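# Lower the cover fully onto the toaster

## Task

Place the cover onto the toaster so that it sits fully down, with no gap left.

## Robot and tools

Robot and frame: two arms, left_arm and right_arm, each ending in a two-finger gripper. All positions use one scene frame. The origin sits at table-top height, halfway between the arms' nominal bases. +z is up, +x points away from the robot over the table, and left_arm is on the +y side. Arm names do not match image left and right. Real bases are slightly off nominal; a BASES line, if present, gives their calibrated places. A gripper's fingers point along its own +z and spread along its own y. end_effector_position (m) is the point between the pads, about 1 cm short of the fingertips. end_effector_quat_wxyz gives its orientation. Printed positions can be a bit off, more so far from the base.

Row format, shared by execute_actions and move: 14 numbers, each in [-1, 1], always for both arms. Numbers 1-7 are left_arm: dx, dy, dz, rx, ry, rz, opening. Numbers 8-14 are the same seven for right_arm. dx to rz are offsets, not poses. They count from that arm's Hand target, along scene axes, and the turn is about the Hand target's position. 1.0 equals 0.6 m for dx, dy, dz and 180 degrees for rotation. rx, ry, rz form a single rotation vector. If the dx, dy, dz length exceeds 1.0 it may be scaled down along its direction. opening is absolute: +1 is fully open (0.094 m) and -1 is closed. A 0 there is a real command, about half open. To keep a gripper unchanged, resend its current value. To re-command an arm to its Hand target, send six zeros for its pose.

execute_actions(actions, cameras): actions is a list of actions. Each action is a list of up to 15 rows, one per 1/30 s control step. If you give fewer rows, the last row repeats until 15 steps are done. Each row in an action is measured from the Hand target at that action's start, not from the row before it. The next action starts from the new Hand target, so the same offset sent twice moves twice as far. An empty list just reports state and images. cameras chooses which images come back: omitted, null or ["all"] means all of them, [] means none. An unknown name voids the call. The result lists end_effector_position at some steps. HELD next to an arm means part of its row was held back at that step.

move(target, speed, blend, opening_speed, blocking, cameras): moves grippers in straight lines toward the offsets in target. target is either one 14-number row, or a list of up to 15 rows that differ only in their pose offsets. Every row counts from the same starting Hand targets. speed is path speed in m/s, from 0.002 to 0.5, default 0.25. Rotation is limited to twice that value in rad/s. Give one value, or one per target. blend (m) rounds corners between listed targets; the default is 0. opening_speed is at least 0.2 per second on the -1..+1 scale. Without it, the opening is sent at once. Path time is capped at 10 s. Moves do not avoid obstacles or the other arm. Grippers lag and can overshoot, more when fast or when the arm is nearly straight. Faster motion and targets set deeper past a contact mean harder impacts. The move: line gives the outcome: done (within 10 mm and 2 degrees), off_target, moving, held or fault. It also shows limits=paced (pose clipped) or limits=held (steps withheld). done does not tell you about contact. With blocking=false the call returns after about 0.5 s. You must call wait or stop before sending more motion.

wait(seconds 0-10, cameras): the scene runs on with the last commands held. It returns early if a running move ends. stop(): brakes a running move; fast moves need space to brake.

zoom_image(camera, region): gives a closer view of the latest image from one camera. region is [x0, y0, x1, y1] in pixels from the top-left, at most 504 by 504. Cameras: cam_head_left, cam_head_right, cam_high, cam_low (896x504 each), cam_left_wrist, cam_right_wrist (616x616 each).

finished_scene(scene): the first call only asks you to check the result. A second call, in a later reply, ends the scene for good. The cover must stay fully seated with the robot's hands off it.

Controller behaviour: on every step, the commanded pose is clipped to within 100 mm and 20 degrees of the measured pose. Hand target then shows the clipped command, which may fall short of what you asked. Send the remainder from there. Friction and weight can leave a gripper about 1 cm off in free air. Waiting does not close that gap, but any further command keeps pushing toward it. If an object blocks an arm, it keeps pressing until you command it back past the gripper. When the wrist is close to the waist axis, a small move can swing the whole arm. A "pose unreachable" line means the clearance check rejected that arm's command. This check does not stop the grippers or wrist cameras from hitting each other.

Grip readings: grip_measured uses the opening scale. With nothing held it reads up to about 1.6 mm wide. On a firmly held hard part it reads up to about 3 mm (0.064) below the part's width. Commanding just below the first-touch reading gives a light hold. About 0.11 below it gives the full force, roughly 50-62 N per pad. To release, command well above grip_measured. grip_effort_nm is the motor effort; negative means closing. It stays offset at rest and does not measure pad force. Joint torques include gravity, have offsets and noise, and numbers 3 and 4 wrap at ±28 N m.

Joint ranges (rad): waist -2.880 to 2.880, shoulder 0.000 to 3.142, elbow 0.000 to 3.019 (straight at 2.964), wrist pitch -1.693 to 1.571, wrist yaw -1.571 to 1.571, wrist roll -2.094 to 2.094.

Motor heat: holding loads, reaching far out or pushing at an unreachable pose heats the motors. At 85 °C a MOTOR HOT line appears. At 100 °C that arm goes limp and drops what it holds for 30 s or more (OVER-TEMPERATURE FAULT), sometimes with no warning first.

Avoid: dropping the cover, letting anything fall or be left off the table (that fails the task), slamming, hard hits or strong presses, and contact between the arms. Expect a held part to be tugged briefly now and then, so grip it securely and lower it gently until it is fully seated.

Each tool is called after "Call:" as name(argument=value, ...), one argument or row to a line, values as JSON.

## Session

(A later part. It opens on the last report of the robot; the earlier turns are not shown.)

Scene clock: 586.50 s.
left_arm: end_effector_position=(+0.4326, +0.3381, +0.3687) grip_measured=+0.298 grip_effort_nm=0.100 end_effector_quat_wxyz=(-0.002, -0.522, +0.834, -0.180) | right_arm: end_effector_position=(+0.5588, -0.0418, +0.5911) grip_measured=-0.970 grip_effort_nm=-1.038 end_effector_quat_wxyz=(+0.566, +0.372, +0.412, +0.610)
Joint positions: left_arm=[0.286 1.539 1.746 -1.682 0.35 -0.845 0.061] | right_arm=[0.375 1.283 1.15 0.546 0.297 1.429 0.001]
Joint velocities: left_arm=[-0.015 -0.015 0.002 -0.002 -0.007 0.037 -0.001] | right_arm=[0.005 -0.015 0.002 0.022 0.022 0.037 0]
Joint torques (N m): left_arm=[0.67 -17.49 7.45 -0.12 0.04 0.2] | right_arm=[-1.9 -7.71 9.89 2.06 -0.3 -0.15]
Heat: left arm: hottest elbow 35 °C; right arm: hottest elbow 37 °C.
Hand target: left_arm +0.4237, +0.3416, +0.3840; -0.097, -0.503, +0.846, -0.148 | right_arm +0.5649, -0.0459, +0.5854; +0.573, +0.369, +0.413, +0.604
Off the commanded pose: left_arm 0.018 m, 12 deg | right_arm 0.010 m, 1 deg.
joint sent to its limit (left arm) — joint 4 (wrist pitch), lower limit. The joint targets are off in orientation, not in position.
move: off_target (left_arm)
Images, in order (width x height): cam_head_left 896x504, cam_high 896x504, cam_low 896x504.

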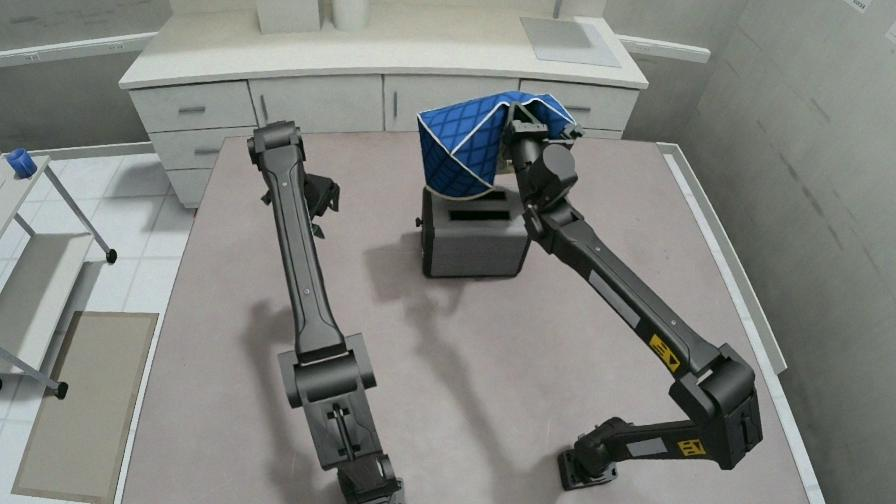

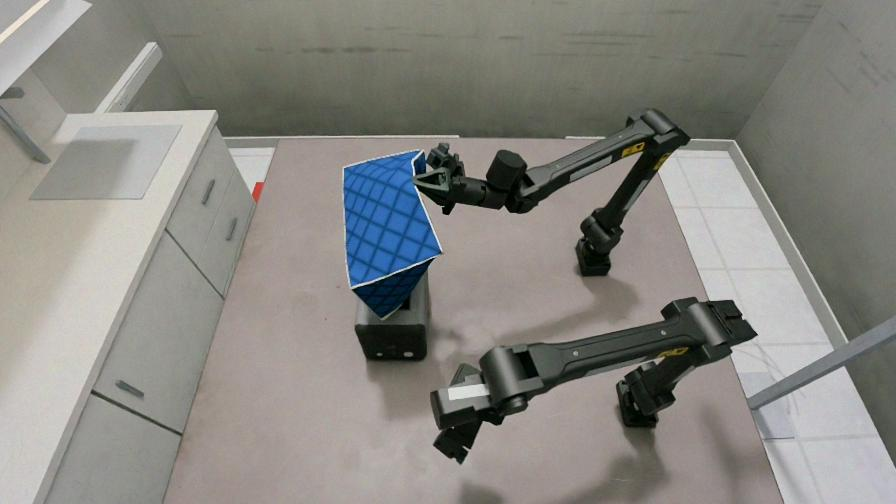

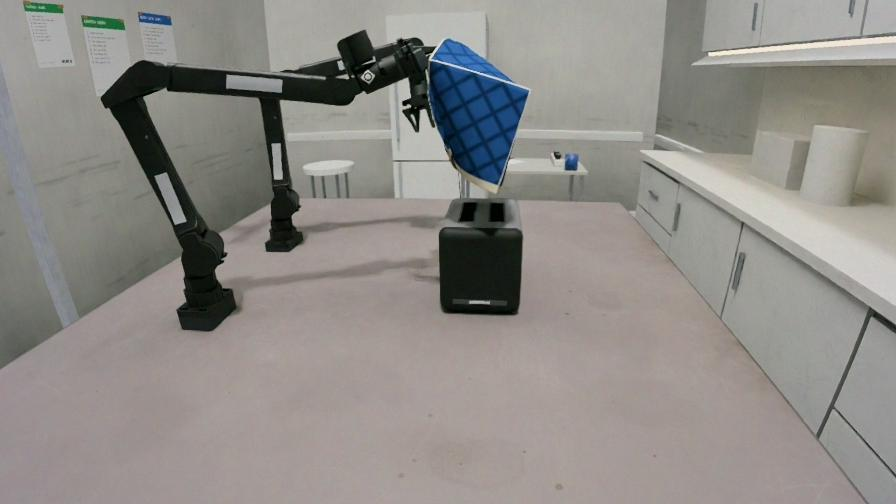

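Call:
move(
  target=[0,0,0,0,0,0,0.3,0.1,0.03,0,0,-0.04,-0.05,-1],
  speed=0.12,
  cameras=["cam_low","cam_head_left","cam_head_right","cam_high"],
)

Scene clock: 595.00 s.
left_arm: end_effector_position=(+0.4326, +0.3381, +0.3687) grip_measured=+0.298 grip_effort_nm=0.105 end_effector_quat_wxyz=(-0.002, -0.522, +0.834, -0.180) | right_arm: end_effector_position=(+0.6196, -0.0371, +0.5531) grip_measured=-0.970 grip_effort_nm=-1.033 end_effector_quat_wxyz=(+0.635, +0.374, +0.369, +0.566)
Joint positions: left_arm=[0.286 1.539 1.746 -1.682 0.35 -0.845 0.061] | right_arm=[0.376 1.508 1.227 0.795 0.423 1.292 0.001]
Joint velocities: left_arm=[-0.024 -0.015 0.007 0.012 -0.051 0.022 0.001] | right_arm=[-0.015 0.015 -0.012 0.002 0.066 0.037 0]
Joint torques (N m): left_arm=[0.73 -17.32 7.45 -0.02 0.04 0.21] | right_arm=[-0.21 -9.88 15.82 1.84 -0.02 -0.16]
Heat: left arm: hottest elbow 35 °C; right arm: hottest elbow 36 °C.
Hand target: left_arm +0.4237, +0.3416, +0.3840; -0.097, -0.503, +0.846, -0.148 | right_arm +0.6246, -0.0281, +0.5838; +0.643, +0.361, +0.346, +0.579
Off the commanded pose: left_arm 0.018 m, 12 deg | right_arm 0.034 m, 3 deg.
joint sent to its limit (left arm) — joint 4 (wrist pitch), lower limit. The joint targets are off in orientation, not in position.
move: off_target (left_arm, right_arm)
Images, in order (width x height): cam_head_left 896x504, cam_head_right 896x504, cam_high 896x504, cam_low 896x504.

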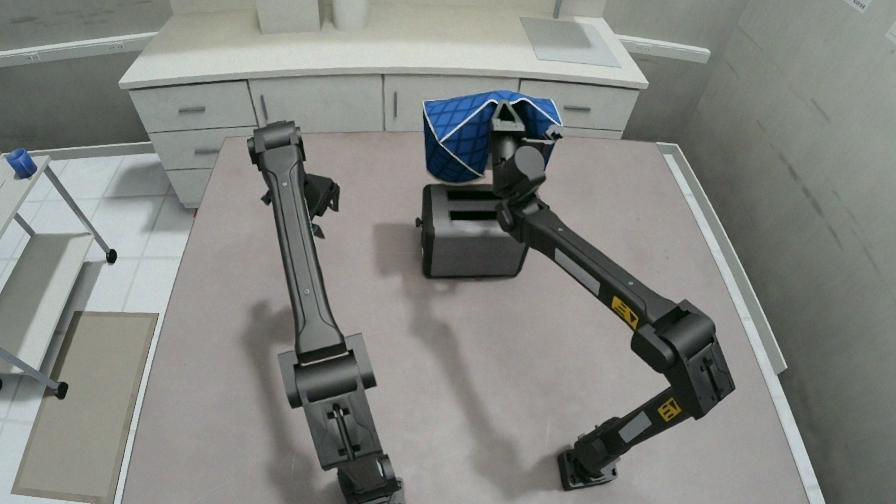

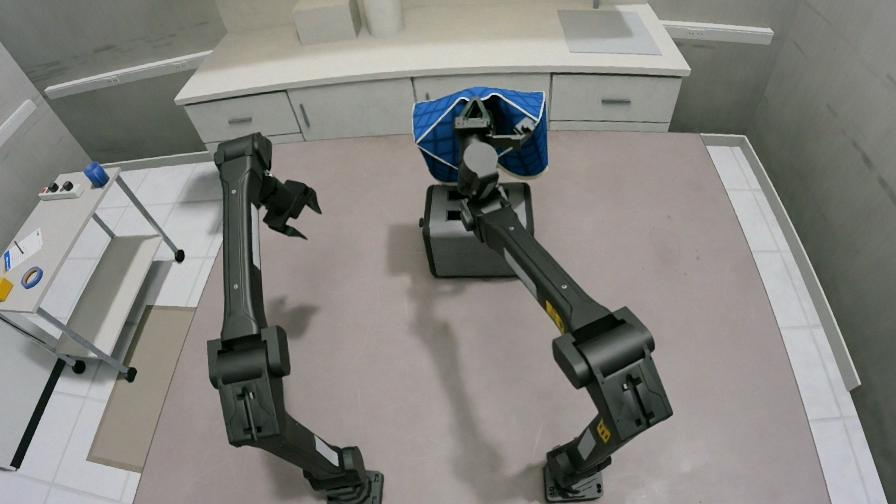

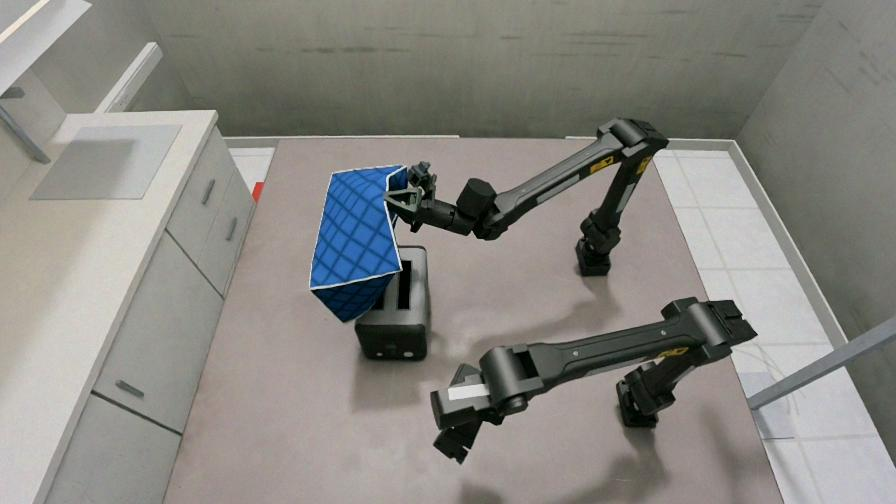

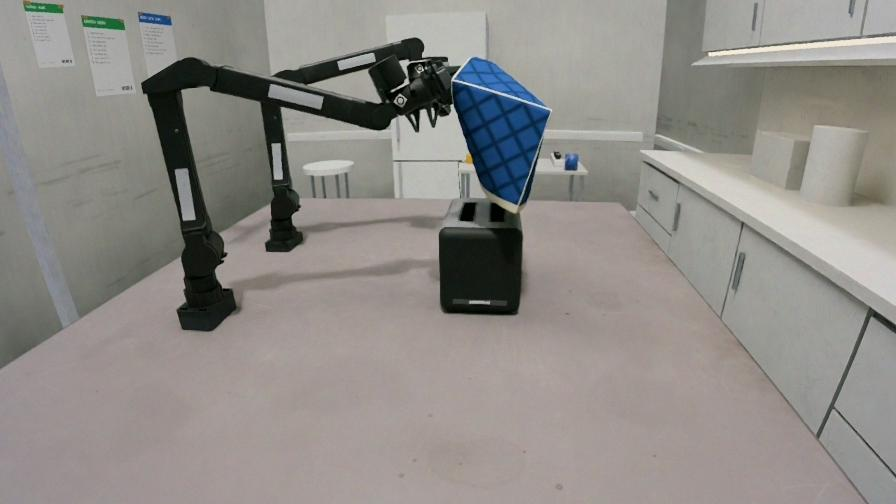

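Call:
move(
  target=[0,0,0,0,0,0,0.3,0.1,-0.03,-0.02,0,0,0.035,-1],
  speed=0.12,
  cameras=["cam_low"],
)

Call:
move(
  target=[0,0,0,0,0,0,0.3,0.02,0,-0.14,0,0,0,-1],
  speed=0.12,
  cameras=["cam_low","cam_head_right","cam_high"],
)

Scene clock: 601.03 s.
left_arm: end_effector_position=(+0.4326, +0.3381, +0.3687) grip_measured=+0.298 grip_effort_nm=0.105 end_effector_quat_wxyz=(-0.002, -0.522, +0.834, -0.180) | right_arm: end_effector_position=(+0.6747, -0.0460, +0.5429) grip_measured=-0.970 grip_effort_nm=-1.043 end_effector_quat_wxyz=(+0.609, +0.348, +0.388, +0.598)
Joint positions: left_arm=[0.286 1.539 1.746 -1.682 0.35 -0.845 0.061] | right_arm=[0.29 1.622 1.332 0.781 0.251 1.376 0.001]
Joint velocities: left_arm=[0.015 -0.015 -0.002 0.007 0.007 -0.022 -0.001] | right_arm=[-0.005 -0.005 -0.002 0.002 -0.066 -0.037 0]
Joint torques (N m): left_arm=[0.62 -17.55 7.53 -0.12 0.03 0.22] | right_arm=[-1.44 -11.63 15.92 1.25 -0.3 0.2]
Heat: left arm: hottest elbow 35 °C; right arm: hottest elbow 38 °C.
Hand target: left_arm +0.4237, +0.3416, +0.3840; -0.097, -0.503, +0.846, -0.148 | right_arm +0.6841, -0.0457, +0.5713; +0.611, +0.341, +0.366, +0.613
Off the commanded pose: left_arm 0.018 m, 12 deg | right_arm 0.030 m, 3 deg.
joint sent to its limit (left arm) — joint 4 (wrist pitch), lower limit. The joint targets are off in orientation, not in position.
move: off_target (left_arm, right_arm)
Images, in order (width x height): cam_low 896x504.

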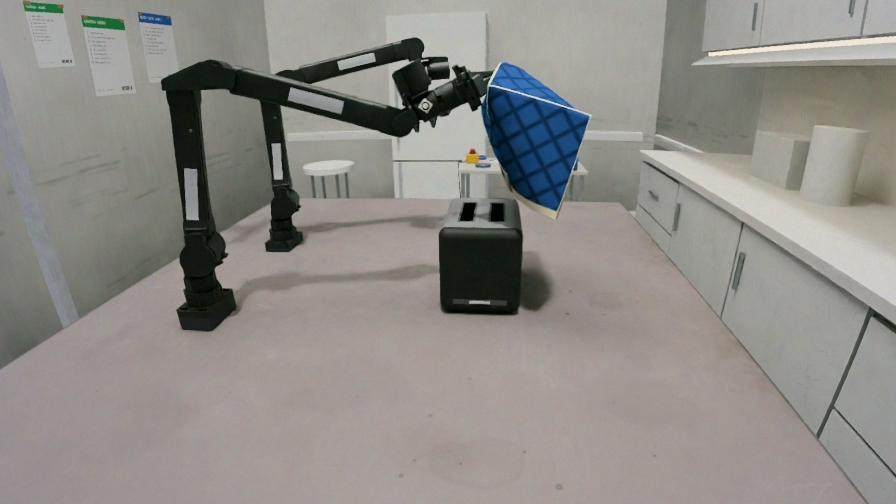

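Scene clock: 602.43 s.
left_arm: end_effector_position=(+0.4326, +0.3381, +0.3687) grip_measured=+0.298 grip_effort_nm=0.110 end_effector_quat_wxyz=(-0.002, -0.522, +0.834, -0.180) | right_arm: end_effector_position=(+0.6905, -0.0402, +0.4947) grip_measured=-0.970 grip_effort_nm=-1.033 end_effector_quat_wxyz=(+0.613, +0.338, +0.370, +0.611)
Joint positions: left_arm=[0.286 1.539 1.746 -1.682 0.35 -0.845 0.061] | right_arm=[0.29 1.728 1.308 0.957 0.245 1.381 0.001]
Joint velocities: left_arm=[0.005 -0.005 0.012 -0.017 0.066 0.007 0] | right_arm=[-0.005 0.005 0.017 -0.002 0.007 0.066 0]
Joint torques (N m): left_arm=[0.62 -17.49 7.46 -0.12 0.04 0.22] | right_arm=[-1.79 -12.92 9.14 1.89 -0.31 0.18]
Heat: left arm: hottest elbow 35 °C; right arm: hottest elbow 38 °C.
Hand target: left_arm +0.4237, +0.3416, +0.3840; -0.097, -0.503, +0.846, -0.148 | right_arm +0.6949, -0.0463, +0.4873; +0.611, +0.341, +0.366, +0.614
Off the commanded pose: left_arm 0.018 m, 12 deg | right_arm 0.011 m, 1 deg.
joint sent to its limit (left arm) — joint 4 (wrist pitch), lower limit. The joint targets are off in orientation, not in position.
move: off_target (left_arm, right_arm)
Images, in order (width x height): cam_head_right 896x504, cam_high 896x504, cam_low 896x504.

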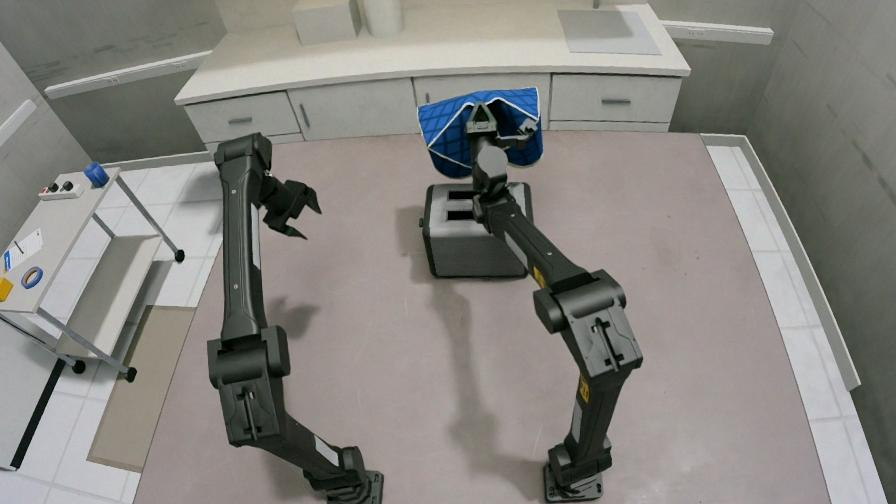

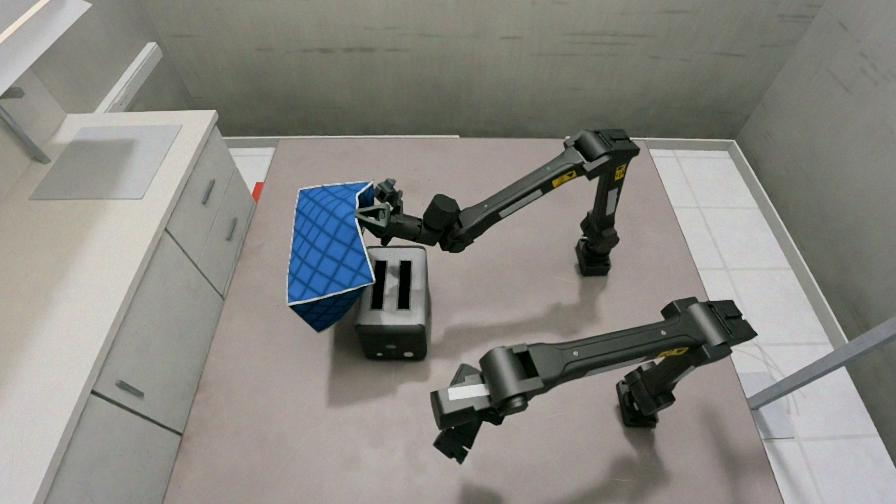

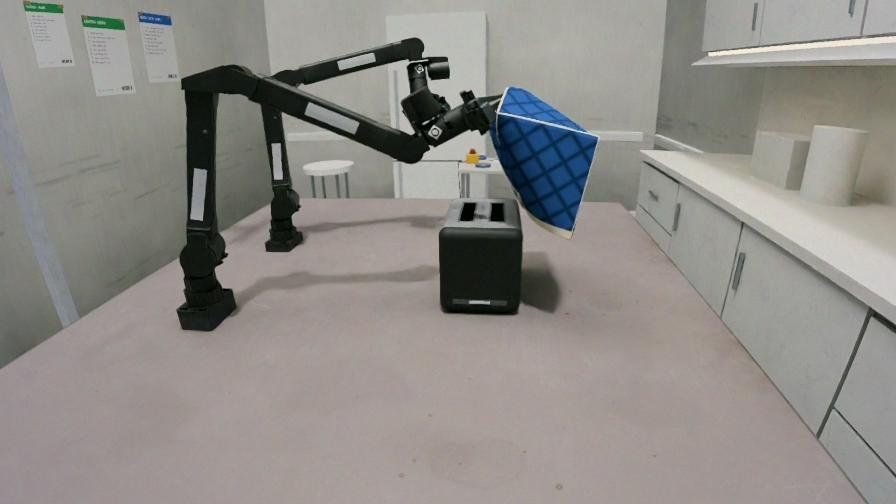

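Call:
move(
  target=[0,0,0,0,0,0,-0.7,-0.08,0.01,-0.10,0,0.06,0,-1],
  speed=0.1,
  cameras=["cam_low","cam_high","cam_head_right"],
)

Scene clock: 616.40 s.
left_arm: end_effector_position=(+0.4326, +0.3381, +0.3687) grip_measured=-0.698 grip_effort_nm=-0.105 end_effector_quat_wxyz=(-0.002, -0.522, +0.834, -0.180) | right_arm: end_effector_position=(+0.6572, -0.0446, +0.4127) grip_measured=-0.970 grip_effort_nm=-1.038 end_effector_quat_wxyz=(+0.578, +0.399, +0.432, +0.566)
Joint positions: left_arm=[0.286 1.539 1.746 -1.682 0.35 -0.845 0.014] | right_arm=[0.314 1.65 1.098 0.882 0.306 1.418 0.001]
Joint velocities: left_arm=[0.005 -0.005 -0.007 -0.007 0.007 -0.022 0] | right_arm=[-0.005 -0.005 -0.007 0.017 0.022 0.022 0]
Joint torques (N m): left_arm=[0.73 -17.49 7.46 -0.12 0.03 0.19] | right_arm=[-0.09 -14.56 8.24 1.31 0.11 0.18]
Heat: left arm: hottest elbow 35 °C; right arm: hottest elbow 36 °C.
Hand target: left_arm +0.4237, +0.3416, +0.3840; -0.097, -0.503, +0.846, -0.148 | right_arm +0.6468, -0.0409, +0.4280; +0.574, +0.398, +0.422, +0.579
Off the commanded pose: left_arm 0.018 m, 12 deg | right_arm 0.018 m, 2 deg.
joint sent to its limit (left arm) — joint 4 (wrist pitch), lower limit. The joint targets are off in orientation, not in position.
move: off_target (left_arm, right_arm)
Images, in order (width x height): cam_head_right 896x504, cam_high 896x504, cam_low 896x504.

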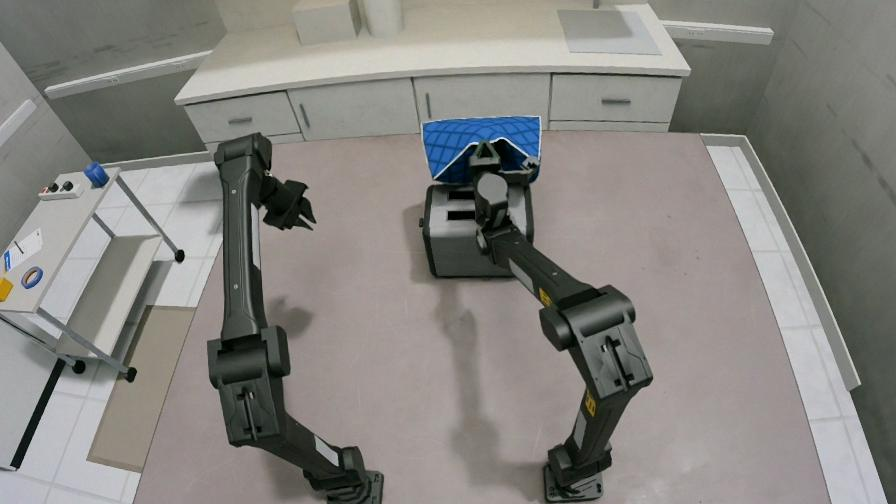

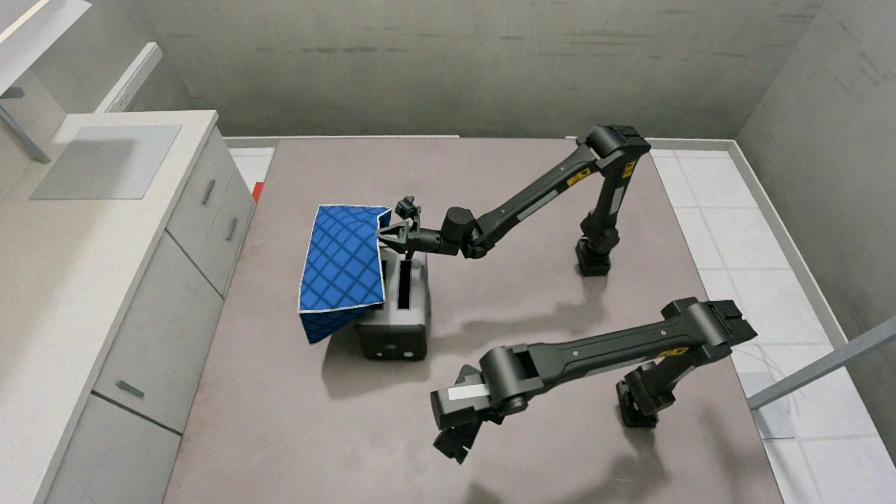

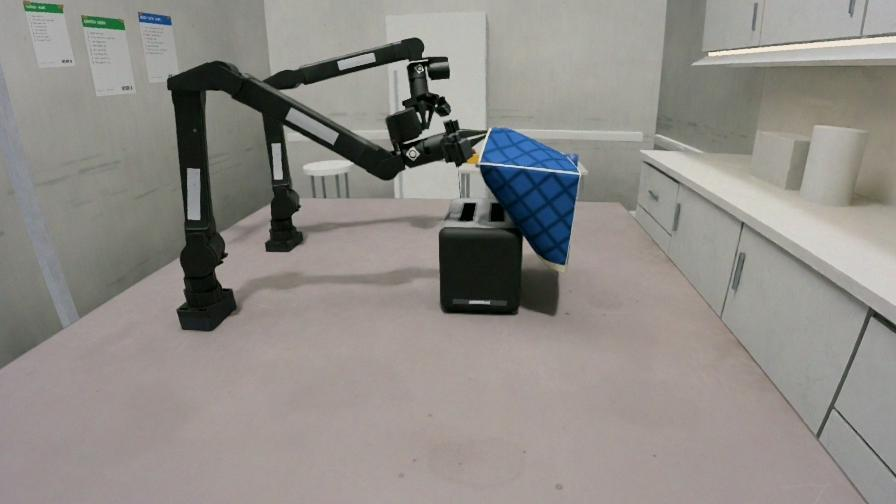

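Call:
move(
  target=[
    [0,0,0,0,0,0,-0.7,-0.07,0,-0.07,0,0.03,0,-1],
    [0,0,0,0,0,0,-0.7,-0.13,0,-0.12,0,0.03,0,-1],
  ],
  speed=0.1,
  cameras=["cam_low","cam_high","cam_head_right"],
)

Call:
zoom_image(
  camera="cam_low",
  region=[340, 50, 640, 350],
)

Scene clock: 622.30 s.
left_arm: end_effector_position=(+0.4326, +0.3381, +0.3687) grip_measured=-0.698 grip_effort_nm=-0.105 end_effector_quat_wxyz=(-0.002, -0.522, +0.834, -0.180) | right_arm: end_effector_position=(+0.5778, -0.0456, +0.3450) grip_measured=-0.970 grip_effort_nm=-1.033 end_effector_quat_wxyz=(+0.555, +0.429, +0.459, +0.545)
Joint positions: left_arm=[0.286 1.539 1.746 -1.682 0.35 -0.845 0.014] | right_arm=[0.38 1.54 0.818 0.952 0.383 1.44 0.001]
Joint velocities: left_arm=[0.005 -0.015 -0.002 0.002 0.11 0.022 0] | right_arm=[-0.005 -0.005 -0.032 0.012 -0.022 0.051 0]
Joint torques (N m): left_arm=[1.08 -17.44 7.36 -0.17 0.05 0.21] | right_arm=[0.09 -11.81 7.09 1.94 0.12 0.15]
Heat: left arm: hottest elbow 35 °C; right arm: hottest elbow 35 °C.
Hand target: left_arm +0.4237, +0.3416, +0.3840; -0.097, -0.503, +0.846, -0.148 | right_arm +0.5683, -0.0418, +0.3571; +0.553, +0.425, +0.448, +0.559
Off the commanded pose: left_arm 0.018 m, 12 deg | right_arm 0.015 m, 2 deg.
joint sent to its limit (left arm) — joint 4 (wrist pitch), lower limit. The joint targets are off in orientation, not in position.
move: off_target (left_arm, right_arm)
Images, in order (width x height): cam_head_right 896x504, cam_high 896x504, cam_low 896x504.

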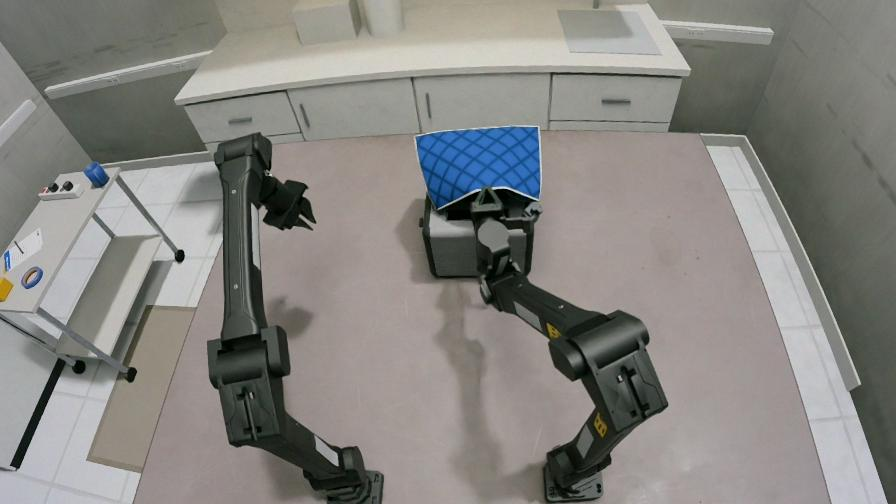

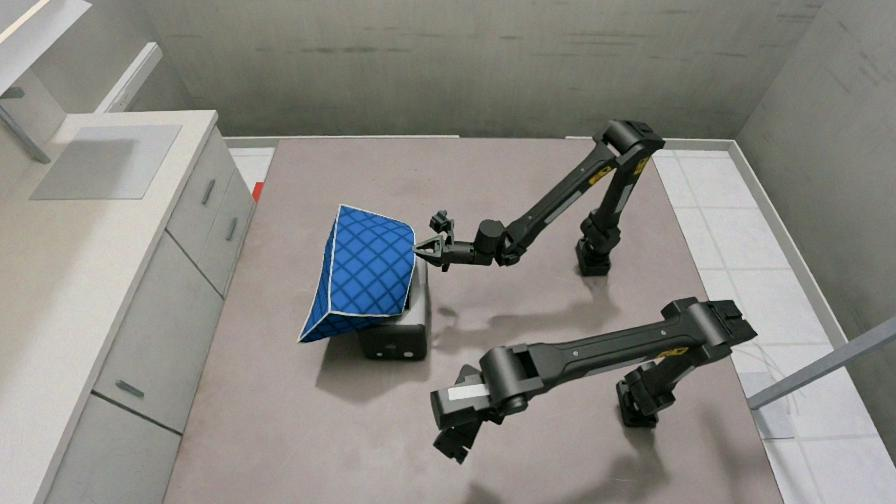

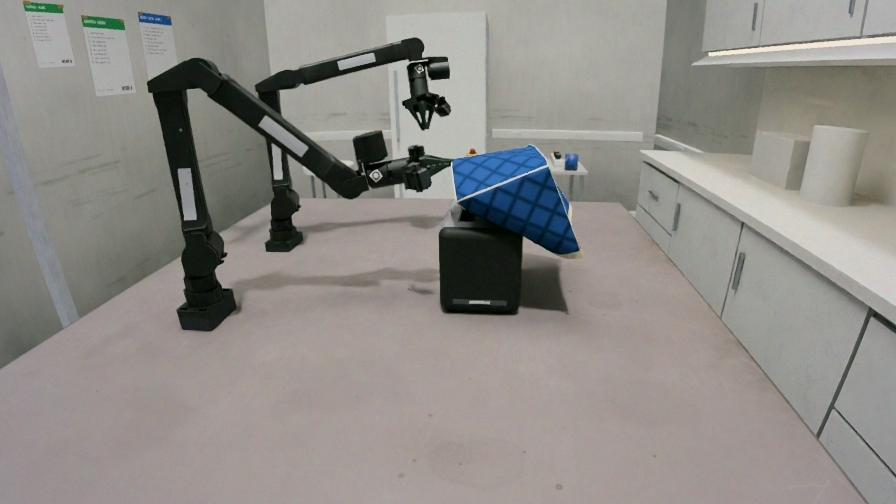

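Scaled by 1.680.

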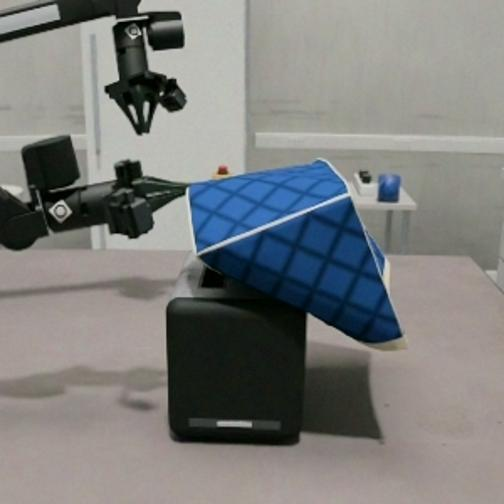

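Call:
move(
  target=[
    [0,0,0,0,0,0,-0.7,-0.05,0,0.05,0,0,0,-1],
    [0,0,0,0,0,0,-0.7,-0.17,0,0.04,0,0,0,-1],
  ],
  speed=0.1,
  cameras=["cam_low","cam_high","cam_head_right"],
)

Call:
zoom_image(
  camera="cam_low",
  region=[340, 50, 640, 350],
)

Call:
zoom_image(
  camera="cam_high",
  region=[280, 150, 500, 390],
)

Scene clock: 630.80 s.
left_arm: end_effector_position=(+0.4326, +0.3381, +0.3687) grip_measured=-0.698 grip_effort_nm=-0.105 end_effector_quat_wxyz=(-0.002, -0.522, +0.834, -0.180) | right_arm: end_effector_position=(+0.4745, -0.0440, +0.3773) grip_measured=-0.970 grip_effort_nm=-1.038 end_effector_quat_wxyz=(+0.550, +0.433, +0.447, +0.557)
Joint positions: left_arm=[0.286 1.539 1.746 -1.682 0.35 -0.845 0.014] | right_arm=[0.505 1.247 0.618 0.89 0.503 1.434 0.001]
Joint velocities: left_arm=[0.005 -0.015 -0.012 0.007 -0.022 -0.007 0] | right_arm=[0.005 -0.024 0.002 -0.007 0.007 -0.037 0.001]
Joint torques (N m): left_arm=[0.62 -17.32 7.39 -0.13 0.04 0.2] | right_arm=[-0.03 -7.82 7.72 1.39 0.1 -0.15]
Heat: left arm: hottest elbow 35 °C; right arm: hottest elbow 34 °C.
Hand target: left_arm +0.4237, +0.3416, +0.3840; -0.097, -0.503, +0.846, -0.148 | right_arm +0.4668, -0.0419, +0.3827; +0.552, +0.427, +0.447, +0.560
Off the commanded pose: left_arm 0.018 m, 12 deg | right_arm 0.009 m, 1 deg.
joint sent to its limit (left arm) — joint 4 (wrist pitch), lower limit. The joint targets are off in orientation, not in position.
move: off_target (left_arm)
Images, in order (width x height): cam_head_right 896x504, cam_high 896x504, cam_low 896x504.

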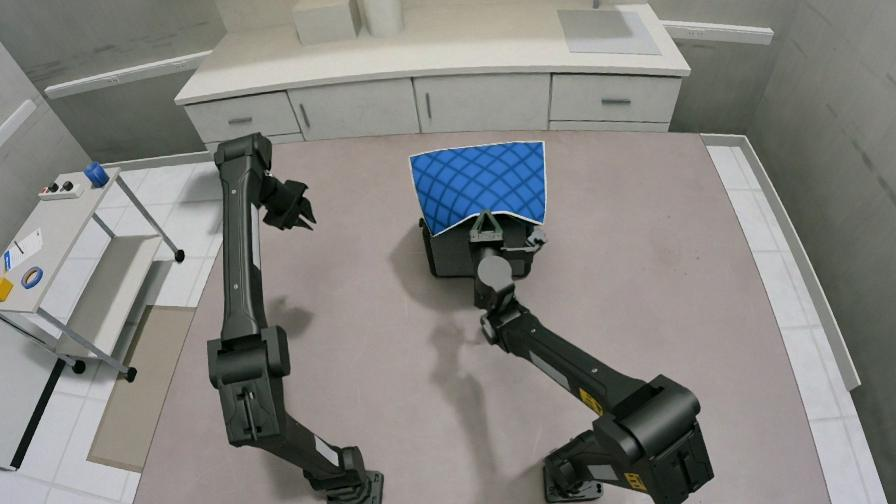

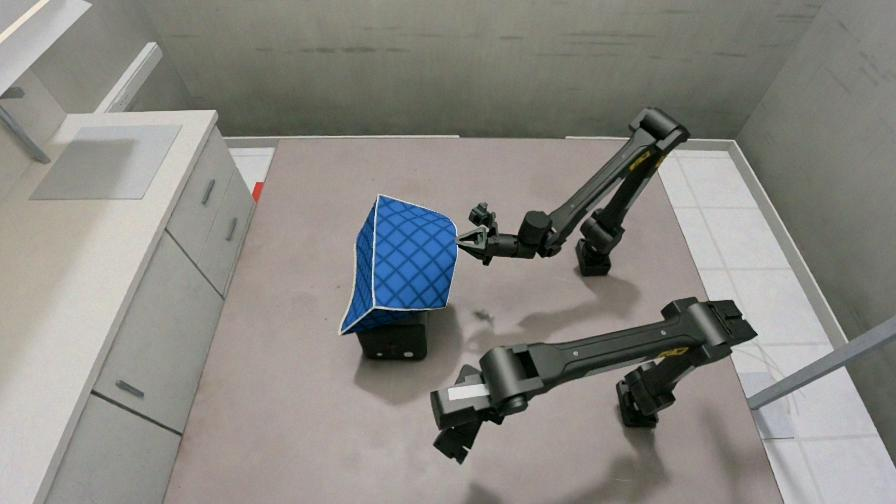

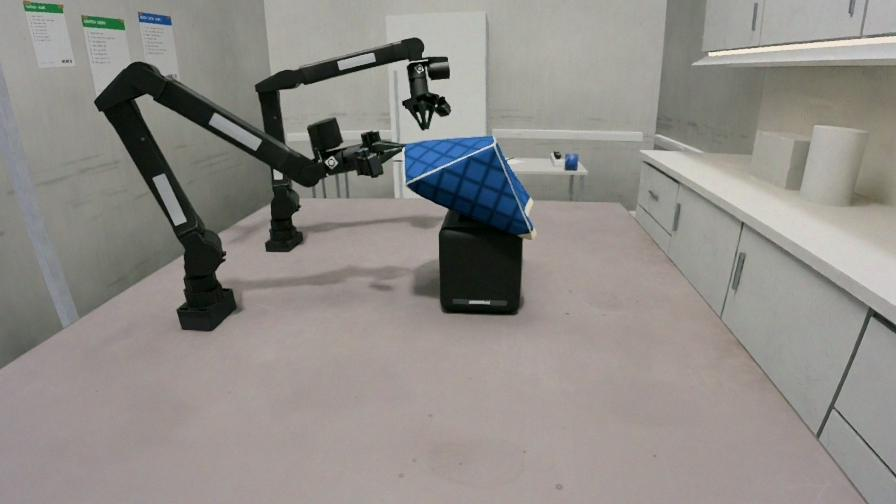

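Scaled by 1.680.

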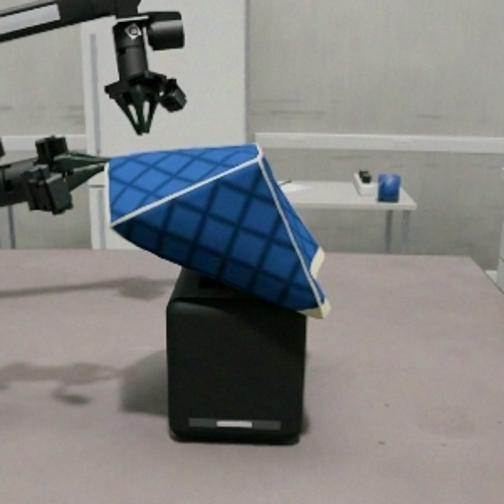

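Scaled by 2.100.

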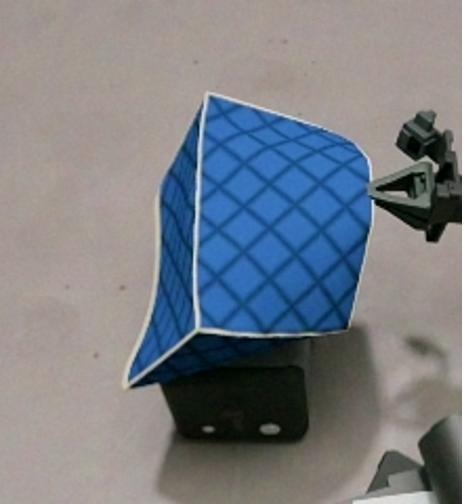

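Call:
move(
  target=[
    [0,0,0,0,0,0,-0.7,0.06,0,0.06,0,0.14,0,-1],
    [0,0,0,0,0,0,-0.7,0.12,0,-0.03,0,0.14,0,-1],
  ],
  speed=0.1,
  cameras=["cam_low","cam_high","cam_head_right"],
)

Call:
zoom_image(
  camera="cam_low",
  region=[340, 50, 640, 350],
)

Call:
zoom_image(
  camera="cam_high",
  region=[280, 150, 500, 390],
)

Scene clock: 643.23 s.
left_arm: end_effector_position=(+0.4326, +0.3381, +0.3687) grip_measured=-0.698 grip_effort_nm=-0.110 end_effector_quat_wxyz=(-0.002, -0.522, +0.834, -0.180) | right_arm: end_effector_position=(+0.5285, -0.0406, +0.3559) grip_measured=-0.969 grip_effort_nm=-1.033 end_effector_quat_wxyz=(+0.442, +0.535, +0.567, +0.444)
Joint positions: left_arm=[0.286 1.539 1.746 -1.682 0.35 -0.845 0.014] | right_arm=[0.439 1.244 0.886 0.117 0.433 1.646 0.001]
Joint velocities: left_arm=[-0.005 -0.005 0.002 0.007 -0.007 0.037 0] | right_arm=[0.005 0.005 0.022 0.007 -0.007 0.081 0.001]
Joint torques (N m): left_arm=[0.5 -17.44 7.45 -0.29 0.05 0.2] | right_arm=[-1.9 -6.3 12.31 1.89 -0.07 0.12]
Heat: left arm: hottest elbow 35 °C; right arm: hottest elbow 34 °C.
Hand target: left_arm +0.4237, +0.3416, +0.3840; -0.097, -0.503, +0.846, -0.148 | right_arm +0.5399, -0.0410, +0.3642; +0.443, +0.538, +0.557, +0.452
Off the commanded pose: left_arm 0.018 m, 12 deg | right_arm 0.014 m, 2 deg.
joint sent to its limit (left arm) — joint 4 (wrist pitch), lower limit. The joint targets are off in orientation, not in position.
move: off_target (left_arm, right_arm)
Images, in order (width x height): cam_head_right 896x504, cam_high 896x504, cam_low 896x504.

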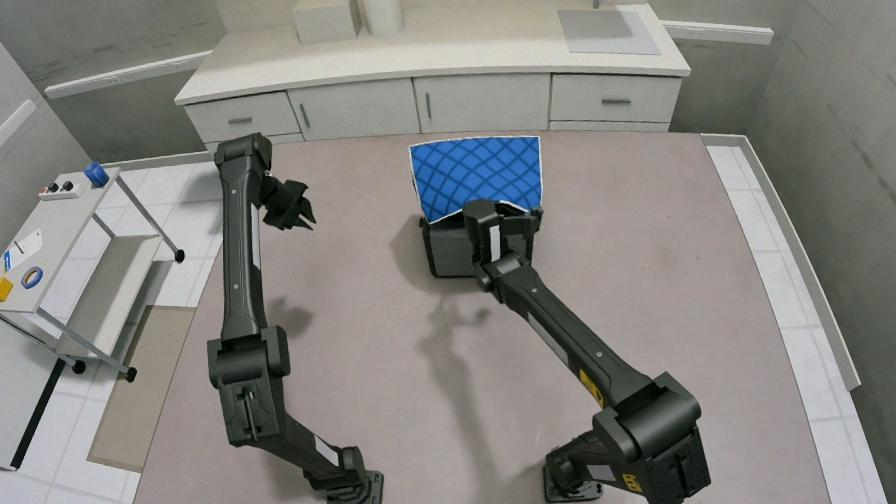

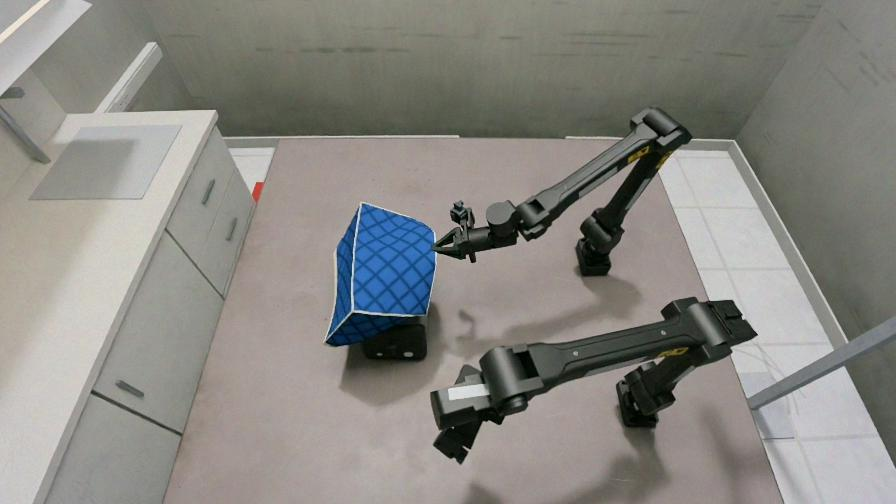

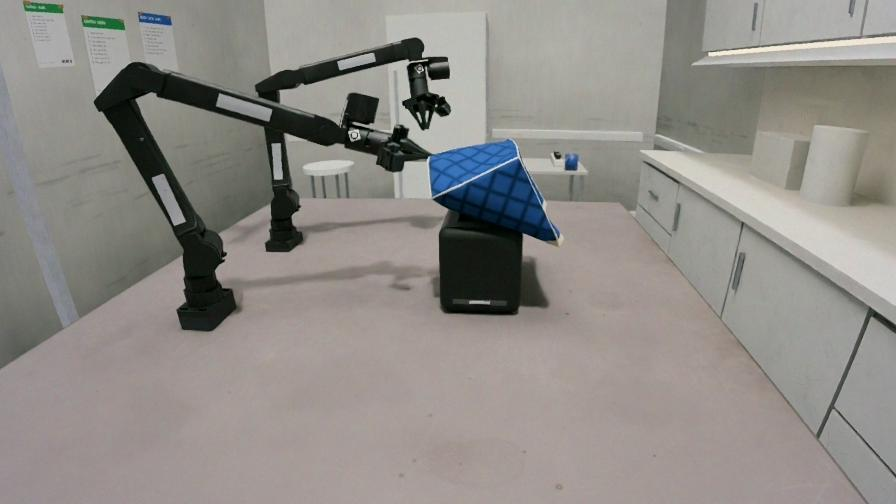

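Scaled by 1.680.

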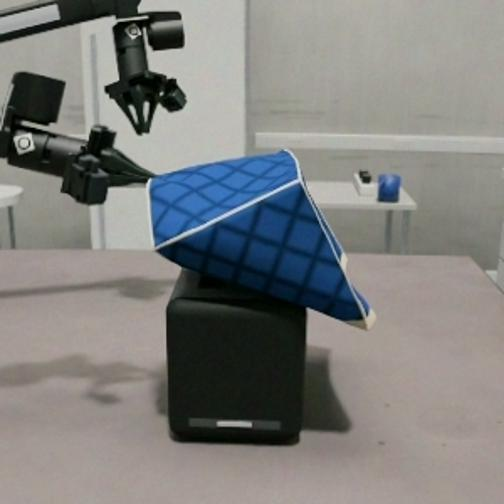

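Scaled by 2.100.

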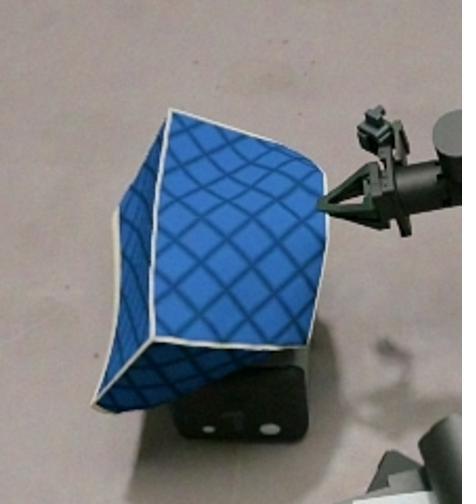

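Call:
move(
  target=[
    [0,0,0,0,0,0,-0.7,-0.10,0,0.0,0,0,0,-1],
    [0,0,0,0,0,0,-0.7,-0.11,0,-0.06,0,0,0,-1],
  ],
  speed=0.1,
  cameras=["cam_low","cam_high","cam_head_right"],
)

Call:
zoom_image(
  camera="cam_low",
  region=[340, 50, 640, 350],
)

Call:
zoom_image(
  camera="cam_head_right",
  region=[380, 100, 580, 300],
)

Scene clock: 653.90 s.
left_arm: end_effector_position=(+0.4326, +0.3381, +0.3687) grip_measured=-0.698 grip_effort_nm=-0.105 end_effector_quat_wxyz=(-0.002, -0.522, +0.834, -0.180) | right_arm: end_effector_position=(+0.4764, -0.0469, +0.3342) grip_measured=-0.969 grip_effort_nm=-1.033 end_effector_quat_wxyz=(+0.447, +0.537, +0.558, +0.448)
Joint positions: left_arm=[0.286 1.539 1.746 -1.682 0.35 -0.845 0.014] | right_arm=[0.498 1.133 0.728 0.175 0.504 1.665 0.001]
Joint velocities: left_arm=[-0.005 0.005 -0.007 0.012 -0.037 0.007 0] | right_arm=[0.005 -0.005 0.007 0.002 -0.007 0.051 0.001]
Joint torques (N m): left_arm=[0.56 -17.38 7.53 -0.24 0.07 0.19] | right_arm=[0.15 -5.6 8.75 1.87 0.32 0.19]
Heat: left arm: hottest elbow 35 °C; right arm: hottest elbow 34 °C.
Hand target: left_arm +0.4237, +0.3416, +0.3840; -0.097, -0.503, +0.846, -0.148 | right_arm +0.4735, -0.0416, +0.3290; +0.442, +0.538, +0.557, +0.453
Off the commanded pose: left_arm 0.018 m, 12 deg | right_arm 0.009 m, 1 deg.
joint sent to its limit (left arm) — joint 4 (wrist pitch), lower limit. The joint targets are off in orientation, not in position.
move: off_target (left_arm)
Images, in order (width x height): cam_head_right 896x504, cam_high 896x504, cam_low 896x504.

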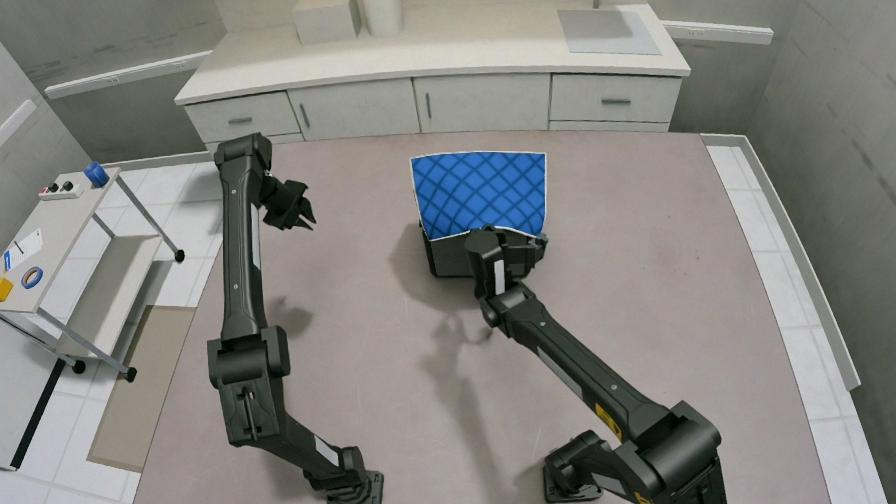

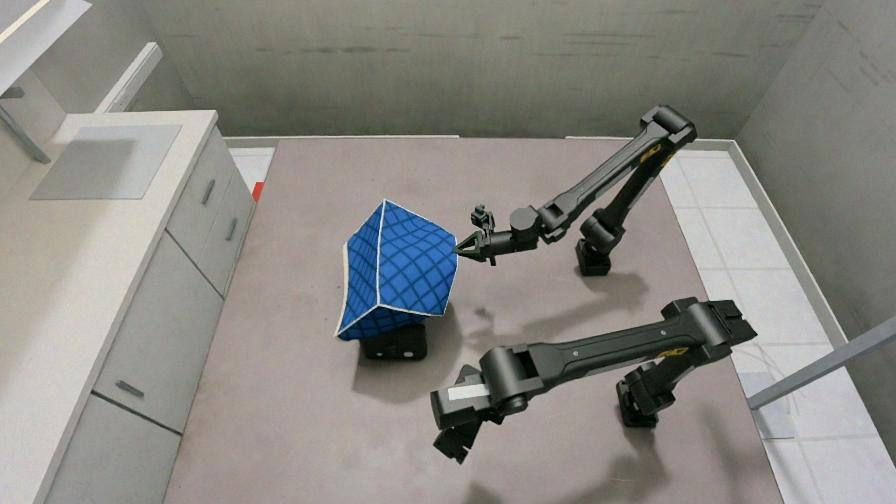

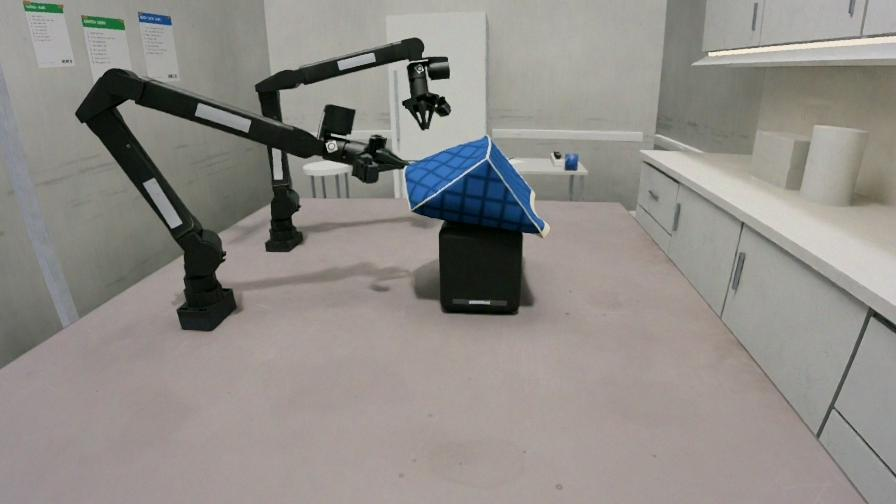

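Scaled by 1.680.

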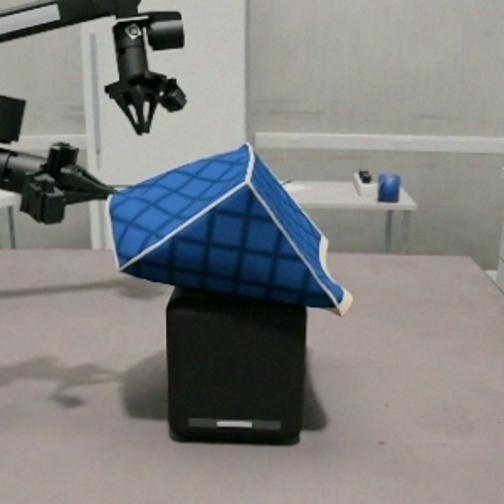

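Scaled by 2.520.

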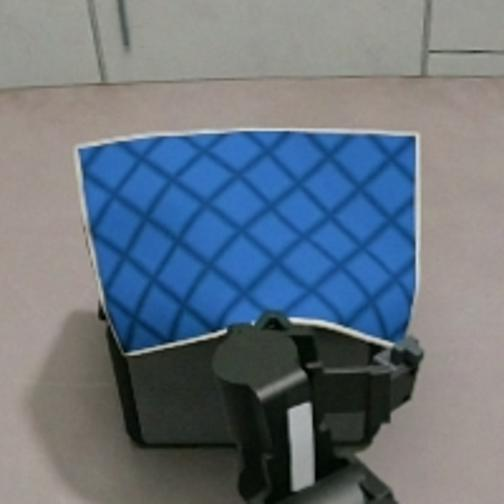

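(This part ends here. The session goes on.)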